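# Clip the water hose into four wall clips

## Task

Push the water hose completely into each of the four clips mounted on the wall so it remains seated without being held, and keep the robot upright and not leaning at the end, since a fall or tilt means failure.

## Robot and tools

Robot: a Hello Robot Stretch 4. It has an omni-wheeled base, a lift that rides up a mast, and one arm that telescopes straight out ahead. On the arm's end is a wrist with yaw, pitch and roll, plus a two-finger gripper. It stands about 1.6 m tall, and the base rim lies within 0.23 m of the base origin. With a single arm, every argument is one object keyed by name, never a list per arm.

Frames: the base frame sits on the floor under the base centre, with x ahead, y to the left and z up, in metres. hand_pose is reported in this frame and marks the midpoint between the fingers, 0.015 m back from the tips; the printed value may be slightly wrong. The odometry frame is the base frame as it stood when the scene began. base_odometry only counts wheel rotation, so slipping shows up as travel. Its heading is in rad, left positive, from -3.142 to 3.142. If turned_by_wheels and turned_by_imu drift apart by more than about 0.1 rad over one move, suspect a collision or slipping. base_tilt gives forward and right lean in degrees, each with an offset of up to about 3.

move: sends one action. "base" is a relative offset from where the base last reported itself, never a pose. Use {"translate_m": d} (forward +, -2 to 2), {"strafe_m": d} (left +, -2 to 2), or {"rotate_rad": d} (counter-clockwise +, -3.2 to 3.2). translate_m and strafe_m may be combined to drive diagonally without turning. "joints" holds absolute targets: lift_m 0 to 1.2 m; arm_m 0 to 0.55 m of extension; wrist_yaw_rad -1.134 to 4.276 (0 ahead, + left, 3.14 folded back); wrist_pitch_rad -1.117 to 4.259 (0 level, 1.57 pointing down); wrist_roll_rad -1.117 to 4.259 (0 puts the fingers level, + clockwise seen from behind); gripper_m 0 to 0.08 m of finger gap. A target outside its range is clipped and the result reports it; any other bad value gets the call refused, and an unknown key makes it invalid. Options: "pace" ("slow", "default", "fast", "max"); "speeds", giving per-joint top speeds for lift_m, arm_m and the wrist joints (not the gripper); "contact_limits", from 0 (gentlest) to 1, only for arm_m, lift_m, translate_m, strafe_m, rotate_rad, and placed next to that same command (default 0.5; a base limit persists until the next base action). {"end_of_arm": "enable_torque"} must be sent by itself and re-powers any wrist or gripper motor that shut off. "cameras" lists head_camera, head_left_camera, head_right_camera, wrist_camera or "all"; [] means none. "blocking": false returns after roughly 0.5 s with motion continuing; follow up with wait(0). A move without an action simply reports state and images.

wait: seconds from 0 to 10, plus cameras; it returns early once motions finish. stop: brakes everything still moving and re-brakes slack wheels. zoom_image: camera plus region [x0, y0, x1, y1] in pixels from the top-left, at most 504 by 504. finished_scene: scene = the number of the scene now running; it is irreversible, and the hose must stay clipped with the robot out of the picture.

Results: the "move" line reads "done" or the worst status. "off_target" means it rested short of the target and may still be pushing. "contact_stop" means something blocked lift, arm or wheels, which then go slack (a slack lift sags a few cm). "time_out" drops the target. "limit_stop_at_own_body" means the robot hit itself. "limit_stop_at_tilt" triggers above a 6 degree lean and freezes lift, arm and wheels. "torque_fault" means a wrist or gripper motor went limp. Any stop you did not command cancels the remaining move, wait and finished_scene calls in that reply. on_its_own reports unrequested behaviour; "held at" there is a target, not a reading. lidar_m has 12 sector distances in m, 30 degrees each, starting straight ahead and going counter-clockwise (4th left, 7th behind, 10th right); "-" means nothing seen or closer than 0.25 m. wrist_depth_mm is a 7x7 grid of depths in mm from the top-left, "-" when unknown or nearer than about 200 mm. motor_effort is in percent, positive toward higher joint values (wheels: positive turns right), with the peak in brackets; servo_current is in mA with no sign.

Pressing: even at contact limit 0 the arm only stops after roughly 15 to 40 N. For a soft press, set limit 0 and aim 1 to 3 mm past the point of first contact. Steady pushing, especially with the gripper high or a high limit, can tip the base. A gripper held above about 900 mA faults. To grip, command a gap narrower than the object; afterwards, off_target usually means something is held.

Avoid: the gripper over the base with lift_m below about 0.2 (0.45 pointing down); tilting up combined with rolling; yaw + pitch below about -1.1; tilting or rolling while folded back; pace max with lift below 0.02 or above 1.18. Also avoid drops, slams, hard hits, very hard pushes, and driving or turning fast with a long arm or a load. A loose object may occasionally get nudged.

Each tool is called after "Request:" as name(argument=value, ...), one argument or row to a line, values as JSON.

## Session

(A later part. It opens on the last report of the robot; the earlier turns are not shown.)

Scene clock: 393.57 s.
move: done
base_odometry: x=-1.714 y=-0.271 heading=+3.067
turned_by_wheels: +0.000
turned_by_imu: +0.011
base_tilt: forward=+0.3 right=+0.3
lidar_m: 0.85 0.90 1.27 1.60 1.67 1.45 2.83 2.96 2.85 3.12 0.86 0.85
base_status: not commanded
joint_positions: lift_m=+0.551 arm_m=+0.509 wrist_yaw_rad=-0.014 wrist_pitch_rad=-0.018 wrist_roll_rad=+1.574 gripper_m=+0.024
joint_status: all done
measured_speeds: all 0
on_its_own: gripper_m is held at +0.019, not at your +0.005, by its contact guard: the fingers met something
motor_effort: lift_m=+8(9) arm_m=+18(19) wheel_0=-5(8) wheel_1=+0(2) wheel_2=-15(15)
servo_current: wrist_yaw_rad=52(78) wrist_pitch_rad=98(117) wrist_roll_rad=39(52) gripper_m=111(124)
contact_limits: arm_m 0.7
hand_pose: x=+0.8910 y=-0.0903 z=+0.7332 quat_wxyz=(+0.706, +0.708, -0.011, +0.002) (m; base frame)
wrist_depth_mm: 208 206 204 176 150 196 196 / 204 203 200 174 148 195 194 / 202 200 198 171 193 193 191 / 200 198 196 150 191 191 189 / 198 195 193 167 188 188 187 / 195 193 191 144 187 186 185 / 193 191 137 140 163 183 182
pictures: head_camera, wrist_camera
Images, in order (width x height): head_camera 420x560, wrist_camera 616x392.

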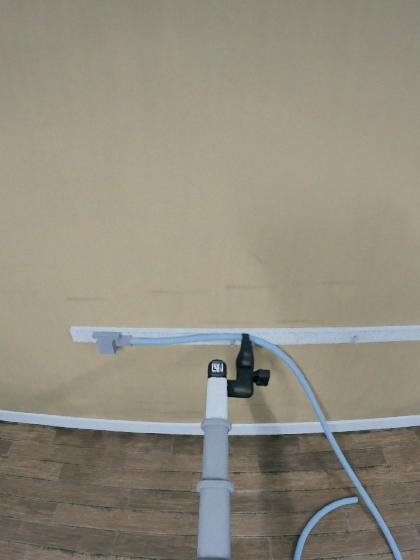

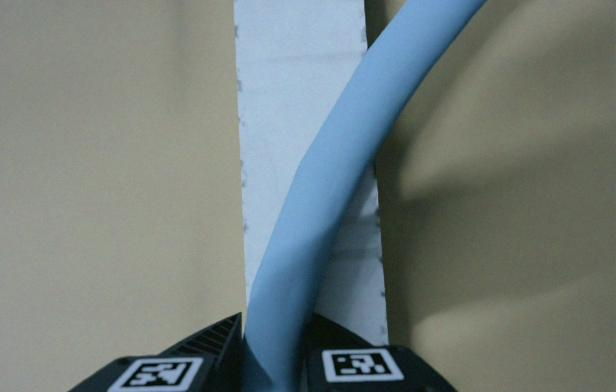

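Request:
move(
  joints={"arm_m": 0.475},
  cameras=[],
)

Request:
move(
  joints={"lift_m": 0.53, "wrist_pitch_rad": 0.0},
  pace="slow",
  cameras=["head_camera"],
)

Request:
zoom_image(
  camera="head_camera",
  region=[200, 310, 300, 400],
)

Request:
move(
  joints={"arm_m": 0.505},
  pace="slow",
  contact_limits={"arm_m": 0.7},
  cameras=["wrist_camera", "head_camera"],
)

Request:
zoom_image(
  camera="head_camera",
  region=[200, 310, 300, 400],
)

Scene clock: 414.70 s.
move: done
base_odometry: x=-1.714 y=-0.271 heading=+3.068
turned_by_wheels: +0.001
turned_by_imu: -0.018
base_tilt: forward=+1.6 right=-0.3
lidar_m: 0.83 0.86 1.25 1.59 1.63 1.48 2.84 2.96 2.84 3.14 0.87 0.85
base_status: not commanded
joint_positions: lift_m=+0.551 arm_m=+0.475 wrist_yaw_rad=-0.008 wrist_pitch_rad=-0.021 wrist_roll_rad=+1.574 gripper_m=+0.024
joint_status: all done
measured_speeds: all 0
on_its_own: gripper_m is held at +0.019, not at your +0.005, by its contact guard: the fingers met something
motor_effort: lift_m=+8(9) arm_m=-7(15) wheel_0=-7(8) wheel_1=-4(5) wheel_2=-1(16)
servo_current: wrist_yaw_rad=46(72) wrist_pitch_rad=117(124) wrist_roll_rad=46(52) gripper_m=104(124)
hand_pose: x=+0.8581 y=-0.0891 z=+0.7337 quat_wxyz=(+0.706, +0.708, -0.010, +0.005) (m; base frame)
wrist_depth_mm: 220 216 212 185 131 201 201 / 218 215 211 183 131 202 200 / 216 213 209 182 202 200 198 / 214 211 208 181 201 198 196 / 213 210 206 144 199 197 195 / 211 208 204 144 198 196 193 / 210 207 138 139 - 194 192
pictures: none
No camera images: "cameras" was empty.

Scene clock: 415.63 s.
move: off_target
base_odometry: x=-1.714 y=-0.271 heading=+3.068
turned_by_wheels: +0.000
turned_by_imu: +0.000
base_tilt: forward=+1.5 right=-0.3
lidar_m: 0.84 0.86 1.23 1.60 1.65 1.47 2.83 2.94 2.83 3.12 0.90 0.84
base_status: not commanded
joint_positions: lift_m=+0.532 arm_m=+0.475 wrist_yaw_rad=-0.008 wrist_pitch_rad=-0.031 wrist_roll_rad=+1.575 gripper_m=+0.024
joint_status: wrist_pitch_rad off_target (ended at -0.031, target +0.000); the others done
measured_speeds: all 0
on_its_own: gripper_m is held at +0.019, not at your +0.005, by its contact guard: the fingers met something; wrist_pitch_rad is at rest, and its servo_current (215 mA) is outside its rest range (0 to 130 mA)
motor_effort: lift_m=-4(8) arm_m=-6(7) wheel_0=-7(7) wheel_1=-3(4) wheel_2=-2(2)
servo_current: wrist_yaw_rad=46(65) wrist_pitch_rad=215(221) wrist_roll_rad=52(52) gripper_m=124(124)
hand_pose: x=+0.8580 y=-0.0891 z=+0.7169 quat_wxyz=(+0.706, +0.708, -0.014, +0.008) (m; base frame)
wrist_depth_mm: 230 222 216 185 129 196 194 / 228 221 215 184 128 197 193 / 227 219 213 183 134 196 191 / 224 218 211 182 198 195 190 / 223 216 211 141 197 192 189 / 222 214 208 142 195 191 188 / 220 214 140 139 - 189 187
pictures: head_camera
Images, in order (width x height): head_camera 420x560.

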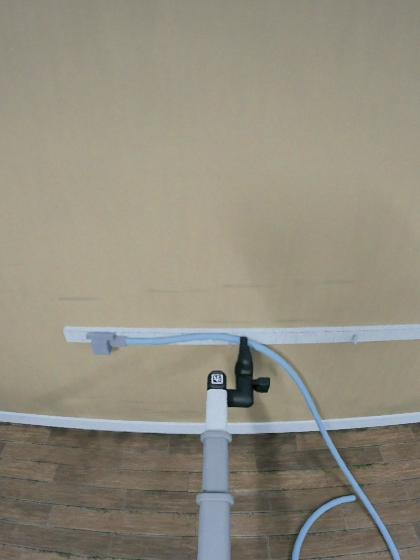

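Scaled by 5.040 from the camera's 420x560 image, which has a finer 1200x1600 frame.

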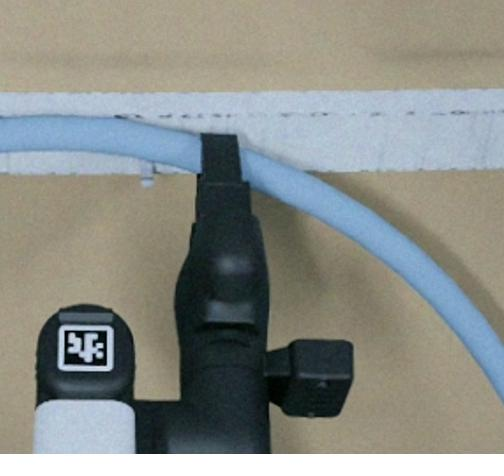

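Scene clock: 417.00 s.
move: done
base_odometry: x=-1.714 y=-0.271 heading=+3.068
turned_by_wheels: +0.000
turned_by_imu: +0.008
base_tilt: forward=+0.6 right=+0.3
lidar_m: 0.84 0.88 1.27 1.59 1.67 1.46 2.83 2.95 2.85 3.12 0.87 0.87
base_status: not commanded
joint_positions: lift_m=+0.532 arm_m=+0.504 wrist_yaw_rad=-0.008 wrist_pitch_rad=-0.032 wrist_roll_rad=+1.575 gripper_m=+0.024
joint_status: all done
measured_speeds: all 0
on_its_own: gripper_m is held at +0.019, not at your +0.005, by its contact guard: the fingers met something; wrist_pitch_rad is at rest, and its servo_current (228 mA) is outside its rest range (0 to 130 mA)
motor_effort: lift_m=+2(4) arm_m=+13(14) wheel_0=-5(7) wheel_1=+0(4) wheel_2=-6(6)
servo_current: wrist_yaw_rad=59(59) wrist_pitch_rad=228(228) wrist_roll_rad=52(65) gripper_m=111(124)
contact_limits: arm_m 0.7
hand_pose: x=+0.8869 y=-0.0891 z=+0.7166 quat_wxyz=(+0.705, +0.709, -0.014, +0.009) (m; base frame)
wrist_depth_mm: 213 208 203 172 169 186 185 / 211 206 200 171 142 186 183 / 209 205 199 169 187 186 182 / 207 203 198 149 187 184 181 / 206 200 196 165 185 183 179 / 204 199 193 142 184 181 178 / 202 197 139 140 - 179 177
pictures: head_camera, wrist_camera
Images, in order (width x height): head_camera 420x560, wrist_camera 616x392.

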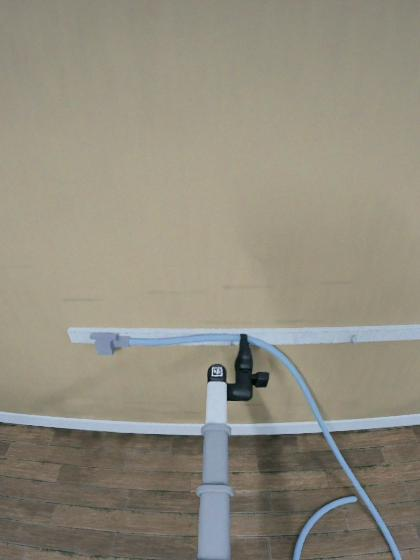

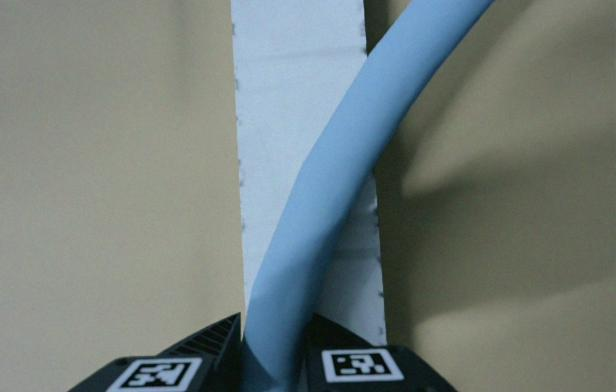

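Scaled by 5.040 from the camera's 420x560 image, which has a finer 1200x1600 frame.

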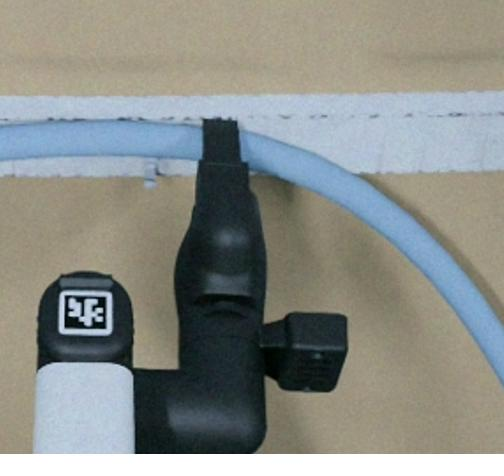

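Request:
move(
  joints={"arm_m": 0.43, "wrist_pitch_rad": 0.0},
  cameras=["head_camera", "wrist_camera"],
)

Request:
zoom_image(
  camera="head_camera",
  region=[200, 310, 300, 400],
)

Scene clock: 428.23 s.
move: done
base_odometry: x=-1.714 y=-0.271 heading=+3.068
turned_by_wheels: +0.001
turned_by_imu: -0.019
base_tilt: forward=+1.5 right=-0.1
lidar_m: 0.79 0.86 1.23 1.58 1.65 1.44 2.84 2.94 2.85 3.14 1.26 0.83
base_status: not commanded
joint_positions: lift_m=+0.530 arm_m=+0.430 wrist_yaw_rad=-0.002 wrist_pitch_rad=+0.005 wrist_roll_rad=+1.575 gripper_m=+0.024
joint_status: all done
measured_speeds: all 0
on_its_own: gripper_m is held at +0.019, not at your +0.005, by its contact guard: the fingers met something
motor_effort: lift_m=+21(21) arm_m=-6(9) wheel_0=-2(7) wheel_1=+1(6) wheel_2=-1(7)
servo_current: wrist_yaw_rad=26(52) wrist_pitch_rad=39(228) wrist_roll_rad=46(59) gripper_m=111(124)
hand_pose: x=+0.8136 y=-0.0879 z=+0.7073 quat_wxyz=(+0.705, +0.709, +0.001, -0.002) (m; base frame)
wrist_depth_mm: 240 242 224 252 147 263 266 / 238 240 223 250 144 260 265 / 237 240 222 148 254 258 264 / 236 239 221 145 253 257 262 / 235 236 219 - 252 255 259 / 235 236 217 141 250 254 257 / 233 235 134 139 - 254 257
pictures: head_camera, wrist_camera
Images, in order (width x height): head_camera 420x560, wrist_camera 616x392.

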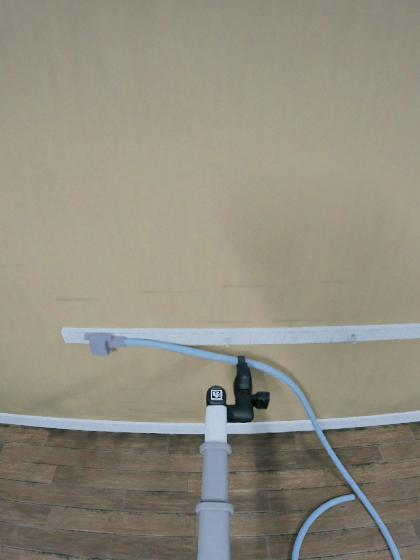

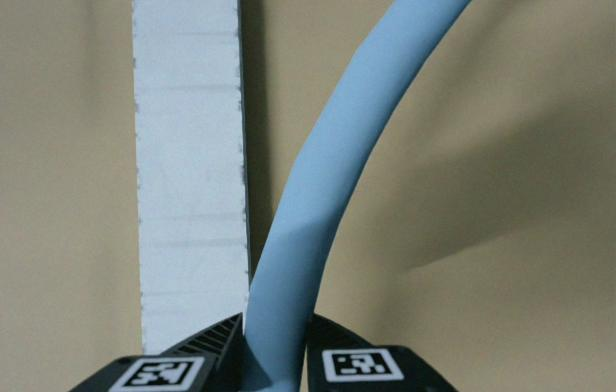

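Scaled by 5.040 from the camera's 420x560 image, which has a finer 1200x1600 frame.

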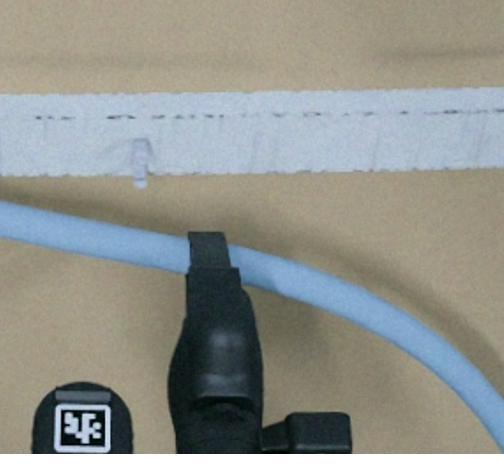

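Request:
move(
  joints={"lift_m": 0.578},
  cameras=[],
)

Request:
move(
  joints={"arm_m": 0.455},
  pace="slow",
  cameras=["head_camera", "wrist_camera"],
)

Request:
zoom_image(
  camera="head_camera",
  region=[200, 310, 300, 400],
)

Request:
move(
  joints={"arm_m": 0.47},
  pace="slow",
  cameras=["head_camera", "wrist_camera"],
)

Request:
zoom_image(
  camera="head_camera",
  region=[200, 310, 300, 400],
)

Scene clock: 455.50 s.
move: done
base_odometry: x=-1.714 y=-0.271 heading=+3.068
turned_by_wheels: +0.000
turned_by_imu: -0.002
base_tilt: forward=+1.5 right=+0.0
lidar_m: 0.79 0.86 1.20 1.59 1.64 1.43 2.84 2.95 2.85 3.13 1.29 0.82
base_status: not commanded
joint_positions: lift_m=+0.577 arm_m=+0.430 wrist_yaw_rad=-0.002 wrist_pitch_rad=+0.005 wrist_roll_rad=+1.575 gripper_m=+0.024
joint_status: all done
measured_speeds: all 0
on_its_own: gripper_m is held at +0.019, not at your +0.005, by its contact guard: the fingers met something
motor_effort: lift_m=+29(33) arm_m=-6(6) wheel_0=-2(2) wheel_1=+1(1) wheel_2=-1(2)
servo_current: wrist_yaw_rad=26(52) wrist_pitch_rad=46(59) wrist_roll_rad=46(52) gripper_m=111(124)
hand_pose: x=+0.8136 y=-0.0879 z=+0.7546 quat_wxyz=(+0.706, +0.708, +0.001, -0.002) (m; base frame)
wrist_depth_mm: 243 247 229 230 142 266 270 / 240 246 227 228 138 264 267 / 238 243 225 142 257 262 267 / 237 241 244 143 255 259 265 / 236 239 242 - 253 257 262 / 234 237 240 141 252 255 260 / 232 236 132 139 - 254 257
pictures: none
No camera images: "cameras" was empty.

Scene clock: 456.80 s.
move: done
base_odometry: x=-1.714 y=-0.271 heading=+3.068
turned_by_wheels: +0.000
turned_by_imu: -0.001
base_tilt: forward=+1.5 right=-0.2
lidar_m: 0.82 0.85 1.24 1.59 1.65 1.46 2.84 2.94 2.84 3.14 1.29 0.84
base_status: not commanded
joint_positions: lift_m=+0.577 arm_m=+0.455 wrist_yaw_rad=-0.002 wrist_pitch_rad=+0.005 wrist_roll_rad=+1.575 gripper_m=+0.024
joint_status: all done
measured_speeds: all 0
on_its_own: gripper_m is held at +0.019, not at your +0.005, by its contact guard: the fingers met something
motor_effort: lift_m=+29(29) arm_m=+6(7) wheel_0=-2(2) wheel_1=+1(2) wheel_2=-1(1)
servo_current: wrist_yaw_rad=33(52) wrist_pitch_rad=46(65) wrist_roll_rad=52(59) gripper_m=111(124)
hand_pose: x=+0.8381 y=-0.0879 z=+0.7546 quat_wxyz=(+0.706, +0.708, +0.001, -0.002) (m; base frame)
wrist_depth_mm: 220 224 205 207 143 241 245 / 217 221 204 205 141 239 242 / 216 220 202 142 232 236 240 / 215 219 200 143 231 235 238 / 213 216 198 - 229 233 236 / 211 216 196 144 226 231 235 / 210 213 132 139 - 229 232
pictures: head_camera, wrist_camera
Images, in order (width x height): head_camera 420x560, wrist_camera 616x392.

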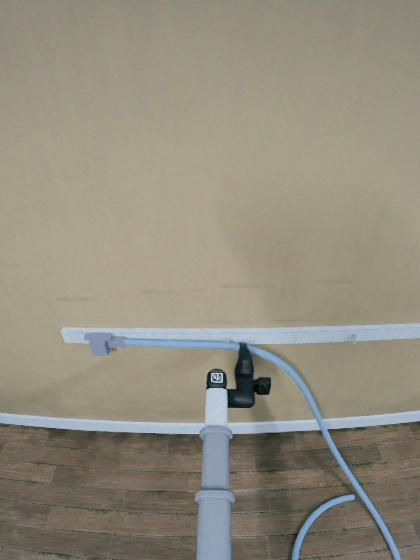

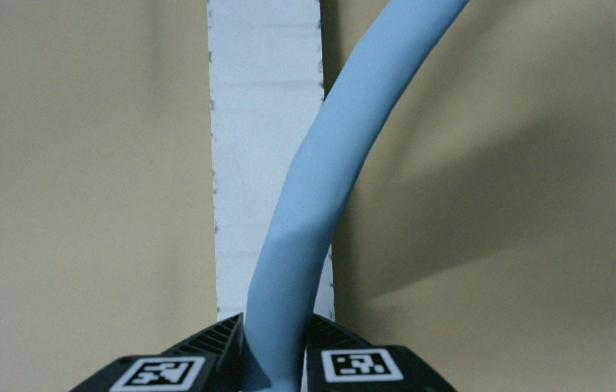

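Scaled by 5.040 from the camera's 420x560 image, which has a finer 1200x1600 frame.

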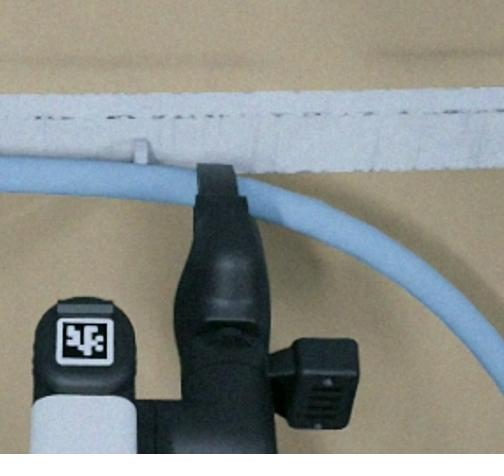

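Scene clock: 457.87 s.
move: done
base_odometry: x=-1.714 y=-0.271 heading=+3.068
turned_by_wheels: +0.000
turned_by_imu: +0.000
base_tilt: forward=+1.3 right=-0.4
lidar_m: 0.82 0.87 1.23 1.58 1.65 1.45 2.82 2.93 2.85 3.13 0.89 0.86
base_status: not commanded
joint_positions: lift_m=+0.577 arm_m=+0.470 wrist_yaw_rad=-0.002 wrist_pitch_rad=+0.006 wrist_roll_rad=+1.574 gripper_m=+0.024
joint_status: all done
measured_speeds: all 0
on_its_own: gripper_m is held at +0.019, not at your +0.005, by its contact guard: the fingers met something
motor_effort: lift_m=+29(29) arm_m=+8(9) wheel_0=-2(2) wheel_1=+0(2) wheel_2=-1(1)
servo_current: wrist_yaw_rad=33(46) wrist_pitch_rad=33(59) wrist_roll_rad=33(59) gripper_m=124(124)
hand_pose: x=+0.8529 y=-0.0879 z=+0.7543 quat_wxyz=(+0.706, +0.708, +0.001, -0.003) (m; base frame)
wrist_depth_mm: 205 208 190 193 153 229 232 / 204 207 189 190 156 227 229 / 202 205 187 151 219 224 227 / 200 204 185 152 217 221 225 / 198 202 184 - 215 220 224 / 197 201 182 143 213 217 221 / 195 199 130 139 - 217 220
pictures: head_camera, wrist_camera
Images, in order (width x height): head_camera 420x560, wrist_camera 616x392.

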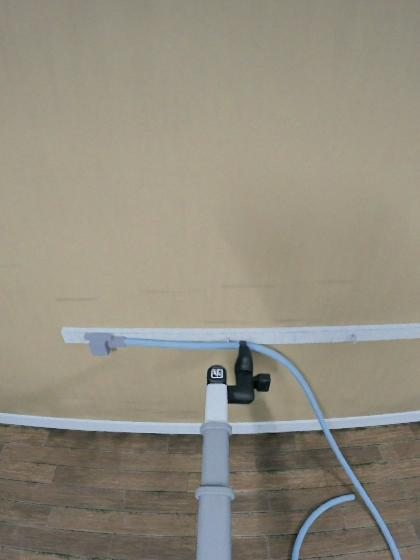

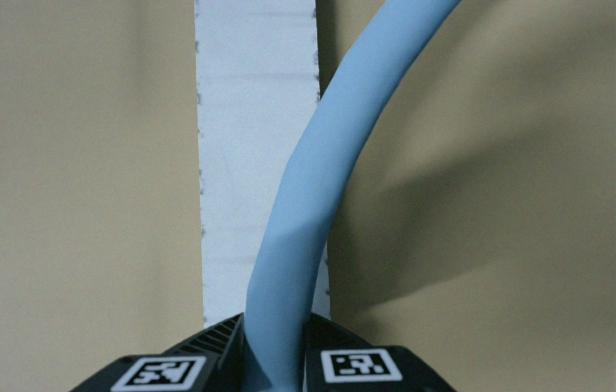

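Scaled by 5.040 from the camera's 420x560 image, which has a finer 1200x1600 frame.

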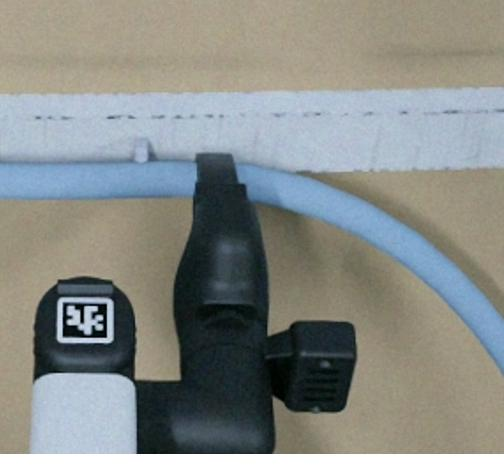

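Request:
move(
  joints={"arm_m": 0.505},
  pace="slow",
  contact_limits={"arm_m": 0.7},
  cameras=["head_camera", "wrist_camera"],
)

Request:
zoom_image(
  camera="head_camera",
  region=[200, 310, 300, 400],
)

Scene clock: 465.13 s.
move: contact_stop
base_odometry: x=-1.714 y=-0.270 heading=+3.065
turned_by_wheels: -0.003
turned_by_imu: +0.016
base_tilt: forward=+1.4 right=-0.1
lidar_m: 0.84 0.87 1.27 1.59 1.66 1.46 2.84 2.94 2.85 3.15 1.26 0.87
base_status: not commanded
joint_positions: lift_m=+0.577 arm_m=+0.496 wrist_yaw_rad=-0.025 wrist_pitch_rad=+0.006 wrist_roll_rad=+1.573 gripper_m=+0.024
joint_status: arm_m contact_stop (moved +0.027 of +0.035)
measured_speeds: all 0
on_its_own: gripper_m is held at +0.019, not at your +0.005, by its contact guard: the fingers met something; arm_m is slack since a contact_stop (your +0.505 is given up); wrist_yaw_rad is at rest, and its servo_current (137 mA) is outside its rest range (0 to 104 mA)
motor_effort: lift_m=+29(29) arm_m=+0(27) wheel_0=-18(18) wheel_1=-7(9) wheel_2=-17(27)
servo_current: wrist_yaw_rad=137(163) wrist_pitch_rad=46(59) wrist_roll_rad=46(59) gripper_m=98(124)
contact_limits: arm_m 0.7
hand_pose: x=+0.8774 y=-0.0928 z=+0.7542 quat_wxyz=(+0.706, +0.708, -0.007, -0.011) (m; base frame)
wrist_depth_mm: 196 200 181 183 156 219 223 / 193 197 177 179 160 215 218 / 190 194 174 156 206 211 215 / 187 191 172 151 203 207 210 / 185 187 169 - 200 204 207 / 181 185 166 143 195 200 203 / 178 182 129 139 109 197 200
pictures: head_camera, wrist_camera
Images, in order (width x height): head_camera 420x560, wrist_camera 616x392.

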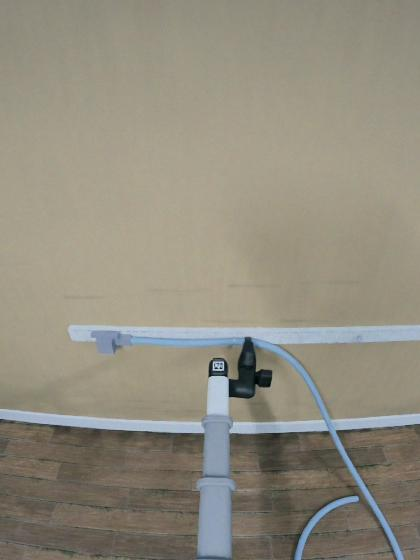

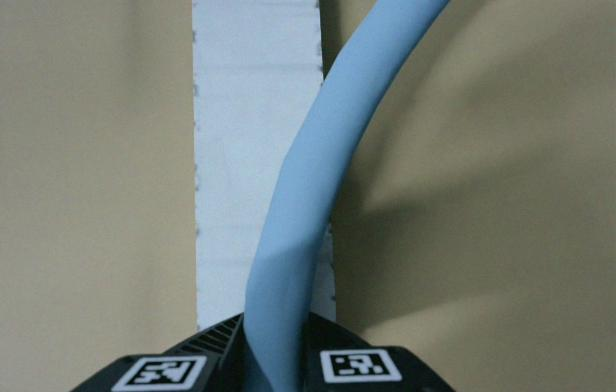

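Scaled by 5.040 from the camera's 420x560 image, which has a finer 1200x1600 frame.

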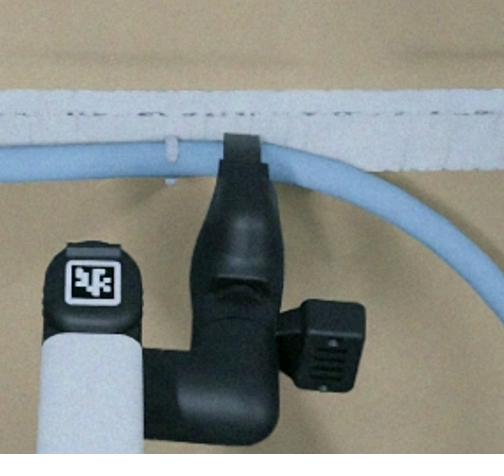

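Request:
move(
  joints={"gripper_m": 0.026},
  cameras=[],
)

Request:
move(
  joints={"arm_m": 0.46, "wrist_yaw_rad": 0.0},
  pace="slow",
  cameras=["head_camera", "wrist_camera"],
)

Request:
zoom_image(
  camera="head_camera",
  region=[200, 310, 300, 400],
)

Scene clock: 482.27 s.
move: done
base_odometry: x=-1.714 y=-0.270 heading=+3.065
turned_by_wheels: +0.000
turned_by_imu: -0.001
base_tilt: forward=+1.6 right=-0.2
lidar_m: 0.83 0.87 1.25 1.59 1.67 1.46 2.84 2.96 2.84 3.14 1.26 0.89
base_status: not commanded
joint_positions: lift_m=+0.577 arm_m=+0.496 wrist_yaw_rad=-0.025 wrist_pitch_rad=+0.007 wrist_roll_rad=+1.573 gripper_m=+0.026
joint_status: all done
measured_speeds: all 0
on_its_own: arm_m is slack since a contact_stop (your +0.505 is given up); wrist_yaw_rad is at rest, and its servo_current (143 mA) is outside its rest range (0 to 104 mA)
motor_effort: lift_m=+29(29) arm_m=+0(1) wheel_0=-18(19) wheel_1=-7(7) wheel_2=-17(18)
servo_current: wrist_yaw_rad=143(163) wrist_pitch_rad=33(59) wrist_roll_rad=39(52) gripper_m=46(117)
contact_limits: arm_m 0.7
hand_pose: x=+0.8774 y=-0.0928 z=+0.7542 quat_wxyz=(+0.706, +0.708, -0.007, -0.011) (m; base frame)
wrist_depth_mm: 196 200 180 183 156 219 223 / 192 196 177 179 156 214 218 / 189 193 174 175 206 211 215 / 186 190 171 152 202 206 210 / 184 187 168 - 200 204 208 / 181 184 165 143 196 200 203 / 178 181 133 139 - 197 200
pictures: none
No camera images: "cameras" was empty.

Scene clock: 483.77 s.
move: done
base_odometry: x=-1.714 y=-0.271 heading=+3.068
turned_by_wheels: +0.002
turned_by_imu: +0.002
base_tilt: forward=+1.6 right=-0.1
lidar_m: 0.84 0.88 1.26 1.58 1.62 1.48 2.83 2.96 2.85 3.15 1.25 0.88
base_status: not commanded
joint_positions: lift_m=+0.577 arm_m=+0.460 wrist_yaw_rad=-0.002 wrist_pitch_rad=+0.007 wrist_roll_rad=+1.572 gripper_m=+0.027
joint_status: all done
measured_speeds: all 0
motor_effort: lift_m=+28(29) arm_m=-5(9) wheel_0=-5(18) wheel_1=-3(7) wheel_2=-4(18)
servo_current: wrist_yaw_rad=39(169) wrist_pitch_rad=39(59) wrist_roll_rad=39(59) gripper_m=39(52)
hand_pose: x=+0.8435 y=-0.0879 z=+0.7541 quat_wxyz=(+0.707, +0.708, +0.002, -0.003) (m; base frame)
wrist_depth_mm: 211 214 195 197 225 172 233 / 211 213 195 196 224 229 232 / 209 212 193 196 172 229 232 / 209 212 193 195 224 226 231 / 208 211 193 173 223 227 229 / 207 211 213 167 222 225 229 / 206 209 130 - 110 226 229
pictures: head_camera, wrist_camera
Images, in order (width x height): head_camera 420x560, wrist_camera 616x392.

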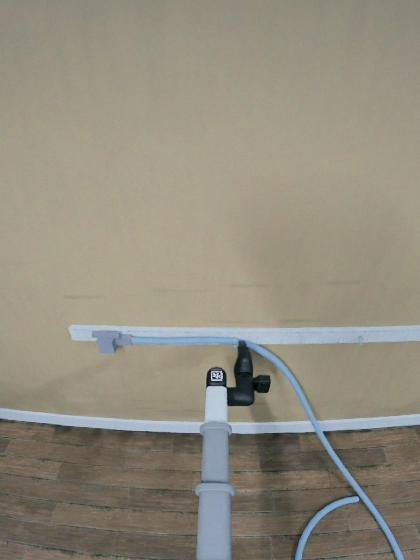

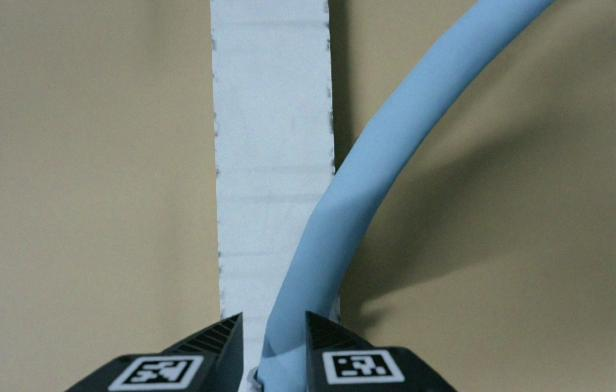

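Scaled by 5.040 from the camera's 420x560 image, which has a finer 1200x1600 frame.

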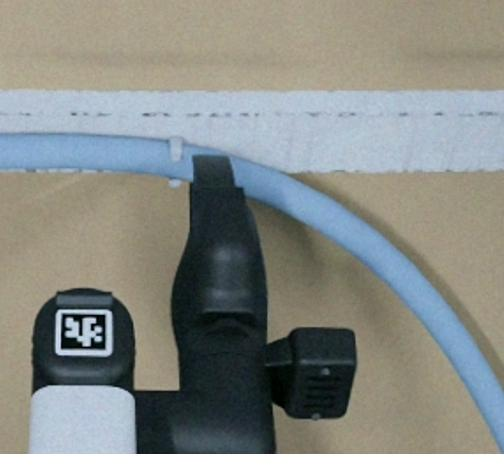

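Request:
move(
  joints={"gripper_m": 0.022},
  cameras=[],
)

Request:
move(
  base={"strafe_m": -0.15},
  pace="slow",
  cameras=["head_camera", "wrist_camera"],
)

Request:
zoom_image(
  camera="head_camera",
  region=[130, 310, 280, 440],
)

Scene clock: 490.83 s.
move: done
base_odometry: x=-1.714 y=-0.271 heading=+3.068
turned_by_wheels: +0.000
turned_by_imu: -0.002
base_tilt: forward=+1.4 right=-0.1
lidar_m: 0.83 0.88 1.27 1.58 1.66 1.45 2.84 2.95 2.85 3.14 1.25 0.86
base_status: not commanded
joint_positions: lift_m=+0.577 arm_m=+0.460 wrist_yaw_rad=-0.002 wrist_pitch_rad=+0.007 wrist_roll_rad=+1.572 gripper_m=+0.023
joint_status: all done
measured_speeds: all 0
motor_effort: lift_m=+28(28) arm_m=-6(6) wheel_0=-5(5) wheel_1=-3(3) wheel_2=-4(4)
servo_current: wrist_yaw_rad=26(52) wrist_pitch_rad=65(65) wrist_roll_rad=52(52) gripper_m=39(65)
hand_pose: x=+0.8435 y=-0.0879 z=+0.7541 quat_wxyz=(+0.707, +0.708, +0.002, -0.003) (m; base frame)
wrist_depth_mm: 212 215 196 198 226 172 234 / 211 214 196 196 224 230 232 / 210 213 195 196 173 229 231 / 209 212 193 195 224 227 231 / 208 211 193 173 224 227 229 / 208 211 212 167 222 226 229 / 206 209 129 128 - 224 228
pictures: none
No camera images: "cameras" was empty.

Scene clock: 493.47 s.
move: done
base_odometry: x=-1.703 y=-0.121 heading=+3.068
turned_by_wheels: +0.000
turned_by_imu: -0.001
base_tilt: forward=+1.4 right=+0.0
lidar_m: 0.84 0.87 1.27 1.74 1.75 1.53 2.83 2.96 2.68 2.99 1.22 0.77
base_status: done
joint_positions: lift_m=+0.577 arm_m=+0.460 wrist_yaw_rad=-0.002 wrist_pitch_rad=+0.007 wrist_roll_rad=+1.572 gripper_m=+0.023
joint_status: not commanded
measured_speeds: all 0
motor_effort: lift_m=+28(28) arm_m=-6(6) wheel_0=+4(11) wheel_1=-3(9) wheel_2=+0(8)
servo_current: wrist_yaw_rad=52(52) wrist_pitch_rad=39(59) wrist_roll_rad=39(59) gripper_m=33(52)
hand_pose: x=+0.8435 y=-0.0879 z=+0.7542 quat_wxyz=(+0.707, +0.708, +0.002, -0.003) (m; base frame)
wrist_depth_mm: 212 216 197 198 228 232 235 / 212 215 196 198 226 230 234 / 211 214 195 198 226 229 233 / 211 213 195 196 225 228 231 / 210 213 215 196 224 229 230 / 209 212 214 195 223 225 168 / 208 211 129 193 - 170 229
pictures: head_camera, wrist_camera
Images, in order (width x height): head_camera 420x560, wrist_camera 616x392.

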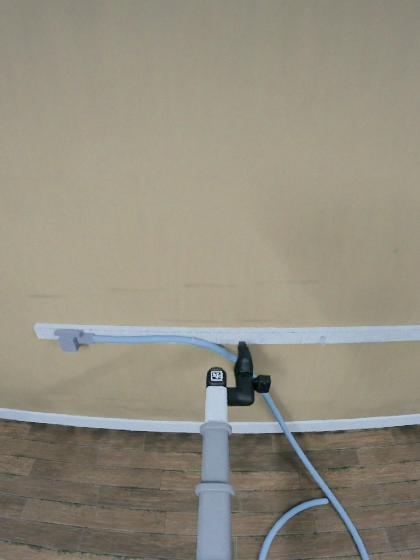

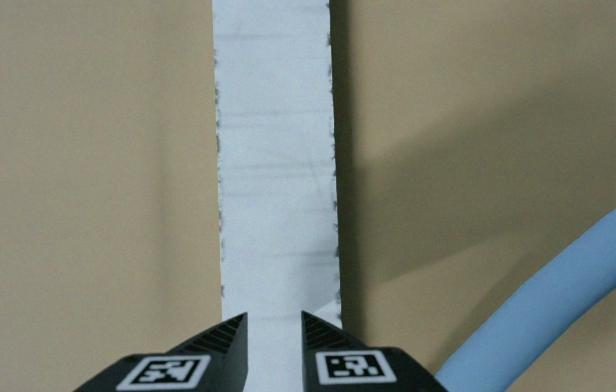

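Scaled by 3.360 from the camera's 420x560 image, which has a finer 1200x1600 frame.

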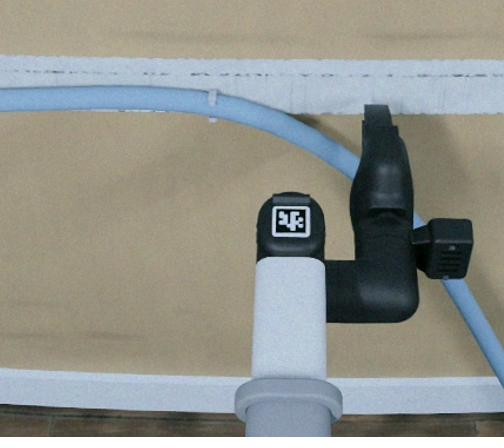

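Request:
move(
  joints={"arm_m": 0.1, "gripper_m": 0.075},
  cameras=[],
)

Request:
move(
  base={"strafe_m": -0.12, "translate_m": -0.05},
  joints={"wrist_roll_rad": 2.71, "lift_m": 0.22},
)

Request:
zoom_image(
  camera="head_left_camera",
  region=[100, 300, 400, 560],
)

Request:
zoom_image(
  camera="head_camera",
  region=[80, 280, 230, 410],
)

Scene clock: 511.87 s.
move: done
base_odometry: x=-1.703 y=-0.121 heading=+3.068
turned_by_wheels: +0.000
turned_by_imu: -0.002
base_tilt: forward=+1.5 right=-0.2
lidar_m: 0.82 0.89 1.25 1.74 1.78 1.54 2.83 2.96 2.71 2.99 1.24 0.77
base_status: not commanded
joint_positions: lift_m=+0.577 arm_m=+0.100 wrist_yaw_rad=-0.002 wrist_pitch_rad=+0.007 wrist_roll_rad=+1.572 gripper_m=+0.074
joint_status: all done
measured_speeds: all 0
motor_effort: lift_m=+28(28) arm_m=-6(7) wheel_0=+4(5) wheel_1=-3(4) wheel_2=+0(1)
servo_current: wrist_yaw_rad=26(52) wrist_pitch_rad=39(65) wrist_roll_rad=39(52) gripper_m=46(72)
hand_pose: x=+0.4836 y=-0.0879 z=+0.7542 quat_wxyz=(+0.707, +0.708, +0.002, -0.003) (m; base frame)
wrist_depth_mm: - - 585 - - - - / - - 559 591 - - - / - - - 564 - - - / - - - 559 - - - / - - - 554 - - - / - - - 554 - - - / - 121 - - 126 - -
pictures: none
No camera images: "cameras" was empty.

Scene clock: 514.33 s.
move: contact_stop
base_odometry: x=-1.643 y=-0.008 heading=+3.058
turned_by_wheels: -0.010
turned_by_imu: -0.013
base_tilt: forward=+1.4 right=-0.1
lidar_m: 0.83 0.92 1.31 1.85 1.70 1.59 2.78 2.88 2.58 2.87 1.36 0.77
base_status: translate_m contact_stop (by the wheels' count: -0.052 of -0.050); strafe_m contact_stop (by the wheels' count: -0.118 of -0.120)
joint_positions: lift_m=+0.221 arm_m=+0.100 wrist_yaw_rad=-0.002 wrist_pitch_rad=+0.007 wrist_roll_rad=+2.708 gripper_m=+0.074
joint_status: all done
measured_speeds: all 0
on_its_own: the wheels are slack since a contact_stop
motor_effort: lift_m=+15(25) arm_m=-6(6) wheel_0=+0(19) wheel_1=+0(12) wheel_2=+0(32)
servo_current: wrist_yaw_rad=26(52) wrist_pitch_rad=52(72) wrist_roll_rad=39(111) gripper_m=39(59)
hand_pose: x=+0.4836 y=-0.0879 z=+0.3973 quat_wxyz=(+0.215, +0.977, +0.000, -0.003) (m; base frame)
wrist_depth_mm: - - - - 597 521 462 / - - - - - 615 559 / - - - - - - - / - - - - - - - / - - - - - - - / - - - - - - - / - 121 - - 126 - -
pictures: head_camera, head_left_camera, head_right_camera, wrist_camera
Images, in order (width x height): head_camera 420x560, head_left_camera 420x672, head_right_camera 420x672, wrist_camera 616x392.

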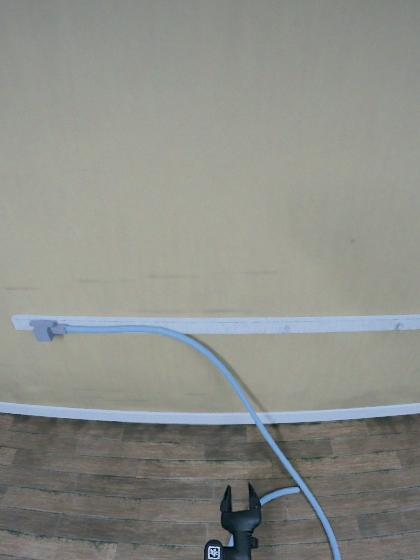

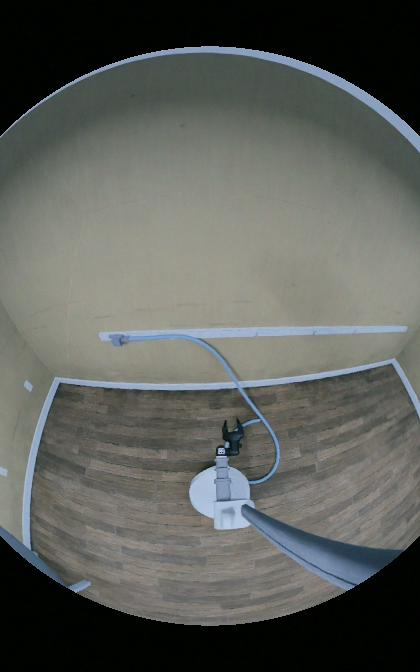

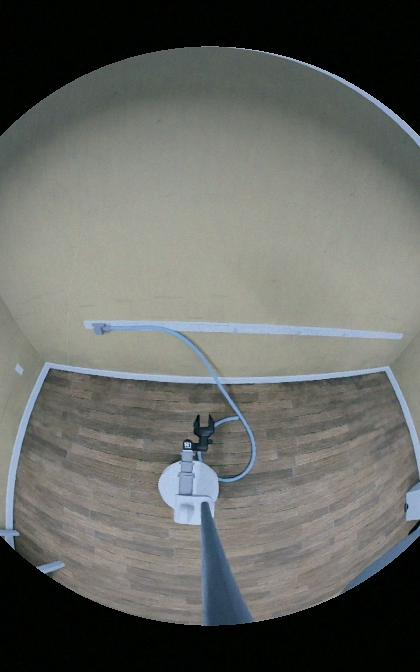

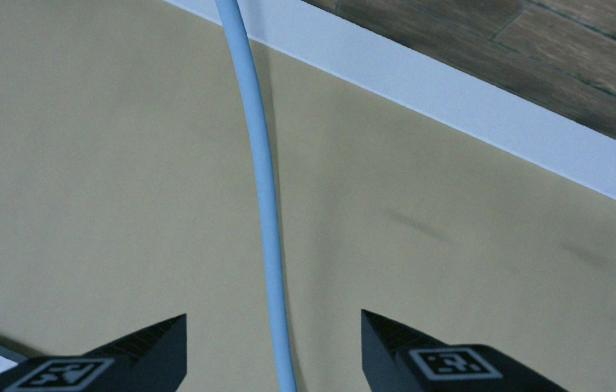

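Scaled by 1.680 from the camera's 420x672 image, which has a finer 600x960 frame.

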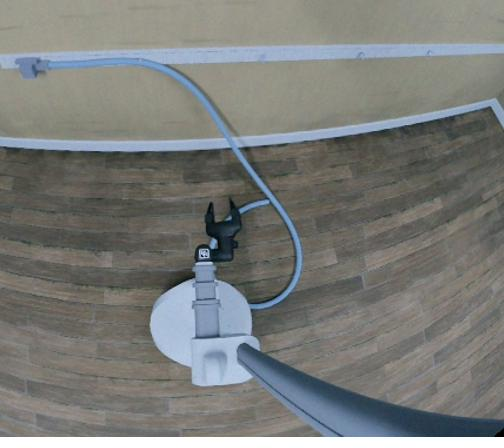

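Scaled by 3.360 from the camera's 420x560 image, which has a finer 1200x1600 frame.

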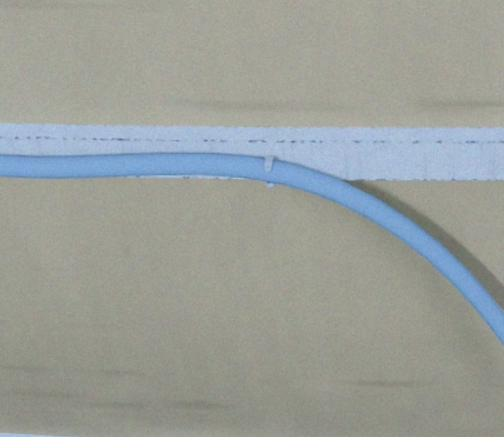

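Request:
move(
  joints={"arm_m": 0.3, "lift_m": 0.237, "wrist_yaw_rad": -0.12},
  cameras=["wrist_camera"],
)

Scene clock: 531.67 s.
move: done
base_odometry: x=-1.643 y=-0.008 heading=+3.058
turned_by_wheels: +0.000
turned_by_imu: -0.002
base_tilt: forward=+1.4 right=-0.2
lidar_m: 0.80 0.93 1.32 1.86 1.72 1.58 2.79 2.89 2.58 2.87 1.36 0.77
base_status: not commanded
joint_positions: lift_m=+0.236 arm_m=+0.300 wrist_yaw_rad=-0.118 wrist_pitch_rad=+0.007 wrist_roll_rad=+2.708 gripper_m=+0.074
joint_status: all done
measured_speeds: all 0
on_its_own: the wheels are slack since a contact_stop
motor_effort: lift_m=+28(32) arm_m=+6(7) wheel_0=+0(0) wheel_1=+0(1) wheel_2=+0(0)
servo_current: wrist_yaw_rad=46(65) wrist_pitch_rad=33(59) wrist_roll_rad=46(59) gripper_m=39(59)
hand_pose: x=+0.6716 y=-0.1118 z=+0.4133 quat_wxyz=(+0.214, +0.975, -0.057, -0.016) (m; base frame)
wrist_depth_mm: - - - 307 - - - / - - - 320 - - - / - - - 336 - - - / - - - 343 - - - / - - - 353 - - - / - - - - - - - / - 121 - 359 126 - -
pictures: wrist_camera
Images, in order (width x height): wrist_camera 616x392.

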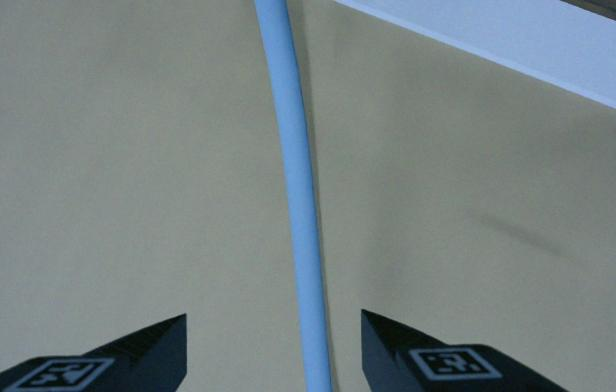

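Request:
move(
  joints={"arm_m": 0.495, "wrist_roll_rad": 2.6},
  cameras=["wrist_camera"],
  contact_limits={"arm_m": 0.2},
)

Request:
move(
  joints={"gripper_m": 0.005},
  cameras=["head_camera", "wrist_camera"],
)

Scene clock: 543.87 s.
move: done
base_odometry: x=-1.643 y=-0.008 heading=+3.058
turned_by_wheels: +0.000
turned_by_imu: -0.002
base_tilt: forward=+1.6 right=-0.1
lidar_m: 0.83 0.93 1.32 1.85 1.70 1.59 2.78 2.86 2.58 2.88 1.36 0.77
base_status: not commanded
joint_positions: lift_m=+0.236 arm_m=+0.495 wrist_yaw_rad=-0.118 wrist_pitch_rad=+0.007 wrist_roll_rad=+2.602 gripper_m=+0.074
joint_status: all done
measured_speeds: all 0
on_its_own: the wheels are slack since a contact_stop
motor_effort: lift_m=+28(28) arm_m=+6(7) wheel_0=+0(0) wheel_1=+0(1) wheel_2=+0(0)
servo_current: wrist_yaw_rad=39(52) wrist_pitch_rad=59(59) wrist_roll_rad=46(104) gripper_m=39(52)
contact_limits: arm_m 0.2
hand_pose: x=+0.8666 y=-0.1118 z=+0.4133 quat_wxyz=(+0.266, +0.962, -0.056, -0.019) (m; base frame)
wrist_depth_mm: 273 270 268 144 262 259 258 / 268 266 264 148 259 255 253 / 265 263 259 151 254 252 250 / 262 258 256 155 251 248 247 / 256 255 252 159 247 245 243 / 254 251 248 158 244 242 240 / 250 121 245 163 127 238 -
pictures: wrist_camera
Images, in order (width x height): wrist_camera 616x392.

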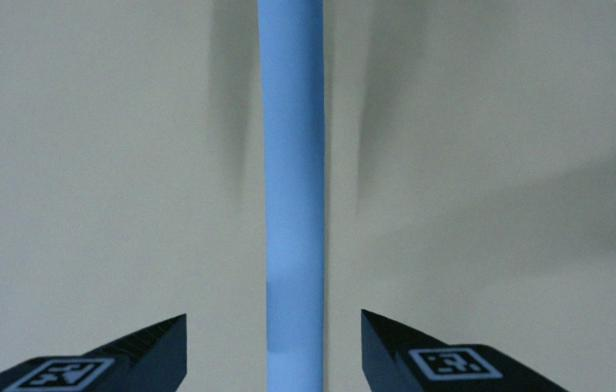

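Scene clock: 545.50 s.
move: done
base_odometry: x=-1.643 y=-0.008 heading=+3.058
turned_by_wheels: +0.000
turned_by_imu: -0.001
base_tilt: forward=+1.4 right=-0.1
lidar_m: 0.85 0.94 1.31 1.84 1.70 1.60 2.79 2.89 2.57 2.88 1.35 0.76
base_status: not commanded
joint_positions: lift_m=+0.236 arm_m=+0.495 wrist_yaw_rad=-0.118 wrist_pitch_rad=+0.007 wrist_roll_rad=+2.602 gripper_m=+0.005
joint_status: all done
measured_speeds: all 0
on_its_own: the wheels are slack since a contact_stop
motor_effort: lift_m=+28(28) arm_m=+5(6) wheel_0=+0(0) wheel_1=+0(1) wheel_2=+0(0)
servo_current: wrist_yaw_rad=33(52) wrist_pitch_rad=52(52) wrist_roll_rad=52(59) gripper_m=39(98)
contact_limits: arm_m 0.2
hand_pose: x=+0.8666 y=-0.1118 z=+0.4133 quat_wxyz=(+0.266, +0.962, -0.056, -0.019) (m; base frame)
wrist_depth_mm: 273 270 268 263 263 259 257 / 268 267 263 260 258 256 254 / 265 263 259 255 254 252 250 / 260 259 256 253 250 248 246 / 258 255 252 248 247 245 243 / 253 250 249 167 242 241 239 / 250 248 109 107 239 238 236
pictures: head_camera, wrist_camera
Images, in order (width x height): head_camera 420x560, wrist_camera 616x392.

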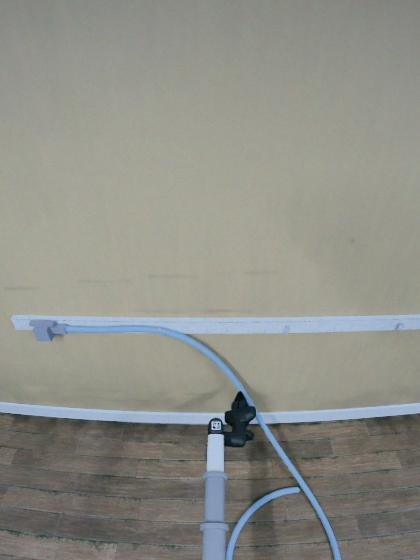

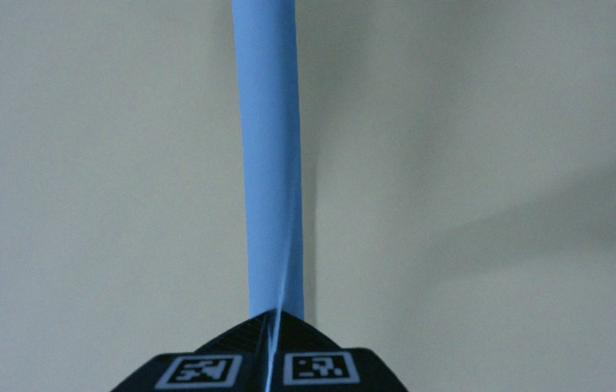

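Request:
move(
  joints={"gripper_m": 0.075},
  cameras=[],
)

Request:
move(
  joints={"arm_m": 0.52},
  cameras=["wrist_camera"],
  contact_limits={"arm_m": 0.2},
)

Request:
move(
  joints={"gripper_m": 0.005},
  cameras=["head_left_camera", "wrist_camera"],
)

Scene clock: 555.47 s.
move: done
base_odometry: x=-1.643 y=-0.008 heading=+3.058
turned_by_wheels: +0.000
turned_by_imu: -0.002
base_tilt: forward=+1.6 right=-0.1
lidar_m: 0.82 0.92 1.34 1.85 1.69 1.60 2.78 2.88 2.58 2.86 1.36 0.78
base_status: not commanded
joint_positions: lift_m=+0.236 arm_m=+0.495 wrist_yaw_rad=-0.118 wrist_pitch_rad=+0.007 wrist_roll_rad=+2.602 gripper_m=+0.074
joint_status: all done
measured_speeds: all 0
on_its_own: the wheels are slack since a contact_stop
motor_effort: lift_m=+28(28) arm_m=+5(6) wheel_0=+0(0) wheel_1=+0(1) wheel_2=+0(0)
servo_current: wrist_yaw_rad=46(46) wrist_pitch_rad=39(59) wrist_roll_rad=46(52) gripper_m=39(78)
contact_limits: arm_m 0.2
hand_pose: x=+0.8666 y=-0.1118 z=+0.4133 quat_wxyz=(+0.266, +0.962, -0.056, -0.019) (m; base frame)
wrist_depth_mm: 273 271 267 142 263 259 257 / 268 267 263 147 258 256 253 / 266 263 260 151 254 252 250 / 262 258 256 155 251 248 246 / 257 255 252 159 247 245 243 / 253 251 248 158 244 241 240 / 251 121 245 163 127 238 -
pictures: none
No camera images: "cameras" was empty.

Scene clock: 556.27 s.
move: done
base_odometry: x=-1.643 y=-0.008 heading=+3.058
turned_by_wheels: +0.000
turned_by_imu: +0.000
base_tilt: forward=+1.5 right=-0.3
lidar_m: 0.83 0.91 1.32 1.86 1.72 1.59 2.76 2.90 2.58 2.88 1.36 0.78
base_status: not commanded
joint_positions: lift_m=+0.236 arm_m=+0.520 wrist_yaw_rad=-0.118 wrist_pitch_rad=+0.007 wrist_roll_rad=+2.602 gripper_m=+0.074
joint_status: all done
measured_speeds: all 0
on_its_own: the wheels are slack since a contact_stop
motor_effort: lift_m=+28(28) arm_m=+5(7) wheel_0=+0(0) wheel_1=+0(1) wheel_2=+0(0)
servo_current: wrist_yaw_rad=46(52) wrist_pitch_rad=33(52) wrist_roll_rad=26(46) gripper_m=46(52)
contact_limits: arm_m 0.2
hand_pose: x=+0.8916 y=-0.1118 z=+0.4133 quat_wxyz=(+0.266, +0.962, -0.056, -0.019) (m; base frame)
wrist_depth_mm: 247 244 241 - 236 234 232 / 243 240 236 - 233 229 228 / 238 236 233 - 229 227 225 / 234 232 229 - 226 223 222 / 232 229 226 130 222 220 219 / 229 225 223 132 220 216 216 / 225 121 220 133 127 214 -
pictures: wrist_camera
Images, in order (width x height): wrist_camera 616x392.

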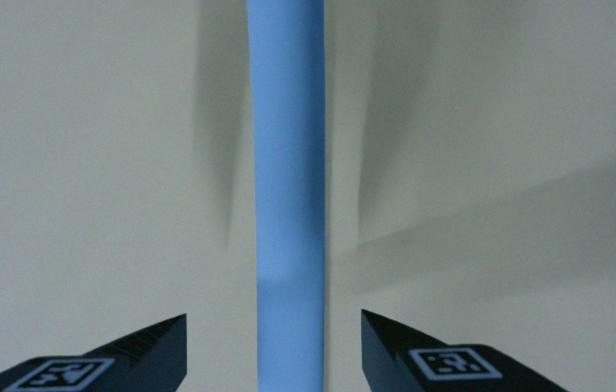

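Scene clock: 557.57 s.
move: off_target
base_odometry: x=-1.643 y=-0.008 heading=+3.058
turned_by_wheels: +0.000
turned_by_imu: -0.001
base_tilt: forward=+1.5 right=-0.3
lidar_m: 0.82 0.93 1.31 1.84 1.72 1.60 2.78 2.91 2.60 2.87 1.34 0.77
base_status: not commanded
joint_positions: lift_m=+0.236 arm_m=+0.520 wrist_yaw_rad=-0.118 wrist_pitch_rad=+0.007 wrist_roll_rad=+2.602 gripper_m=+0.022
joint_status: gripper_m off_target (ended at +0.022, target +0.005)
measured_speeds: all 0
on_its_own: gripper_m is held at +0.017, not at your +0.005, by its contact guard: the fingers met something; the wheels are slack since a contact_stop
motor_effort: lift_m=+28(28) arm_m=+5(6) wheel_0=+0(0) wheel_1=+0(1) wheel_2=+0(0)
servo_current: wrist_yaw_rad=20(59) wrist_pitch_rad=52(59) wrist_roll_rad=46(52) gripper_m=137(520)
contact_limits: arm_m 0.2
hand_pose: x=+0.8916 y=-0.1118 z=+0.4133 quat_wxyz=(+0.266, +0.962, -0.056, -0.019) (m; base frame)
wrist_depth_mm: 246 244 241 237 236 234 232 / 243 240 237 234 233 230 228 / 239 236 235 229 228 228 225 / 236 232 230 227 226 223 221 / 232 229 227 223 222 220 218 / 229 226 224 135 220 216 216 / 224 223 130 132 109 214 213
pictures: head_left_camera, wrist_camera
Images, in order (width x height): head_left_camera 420x672, wrist_camera 616x392.

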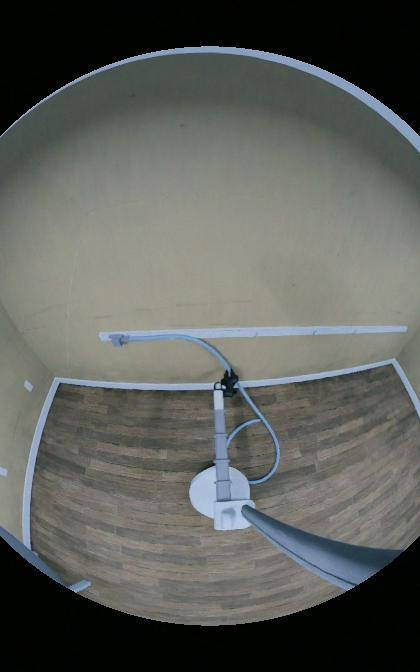

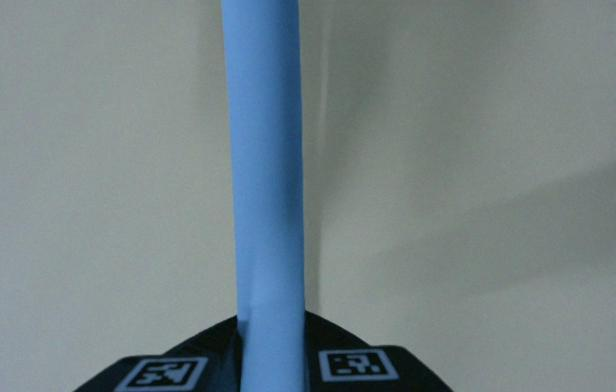

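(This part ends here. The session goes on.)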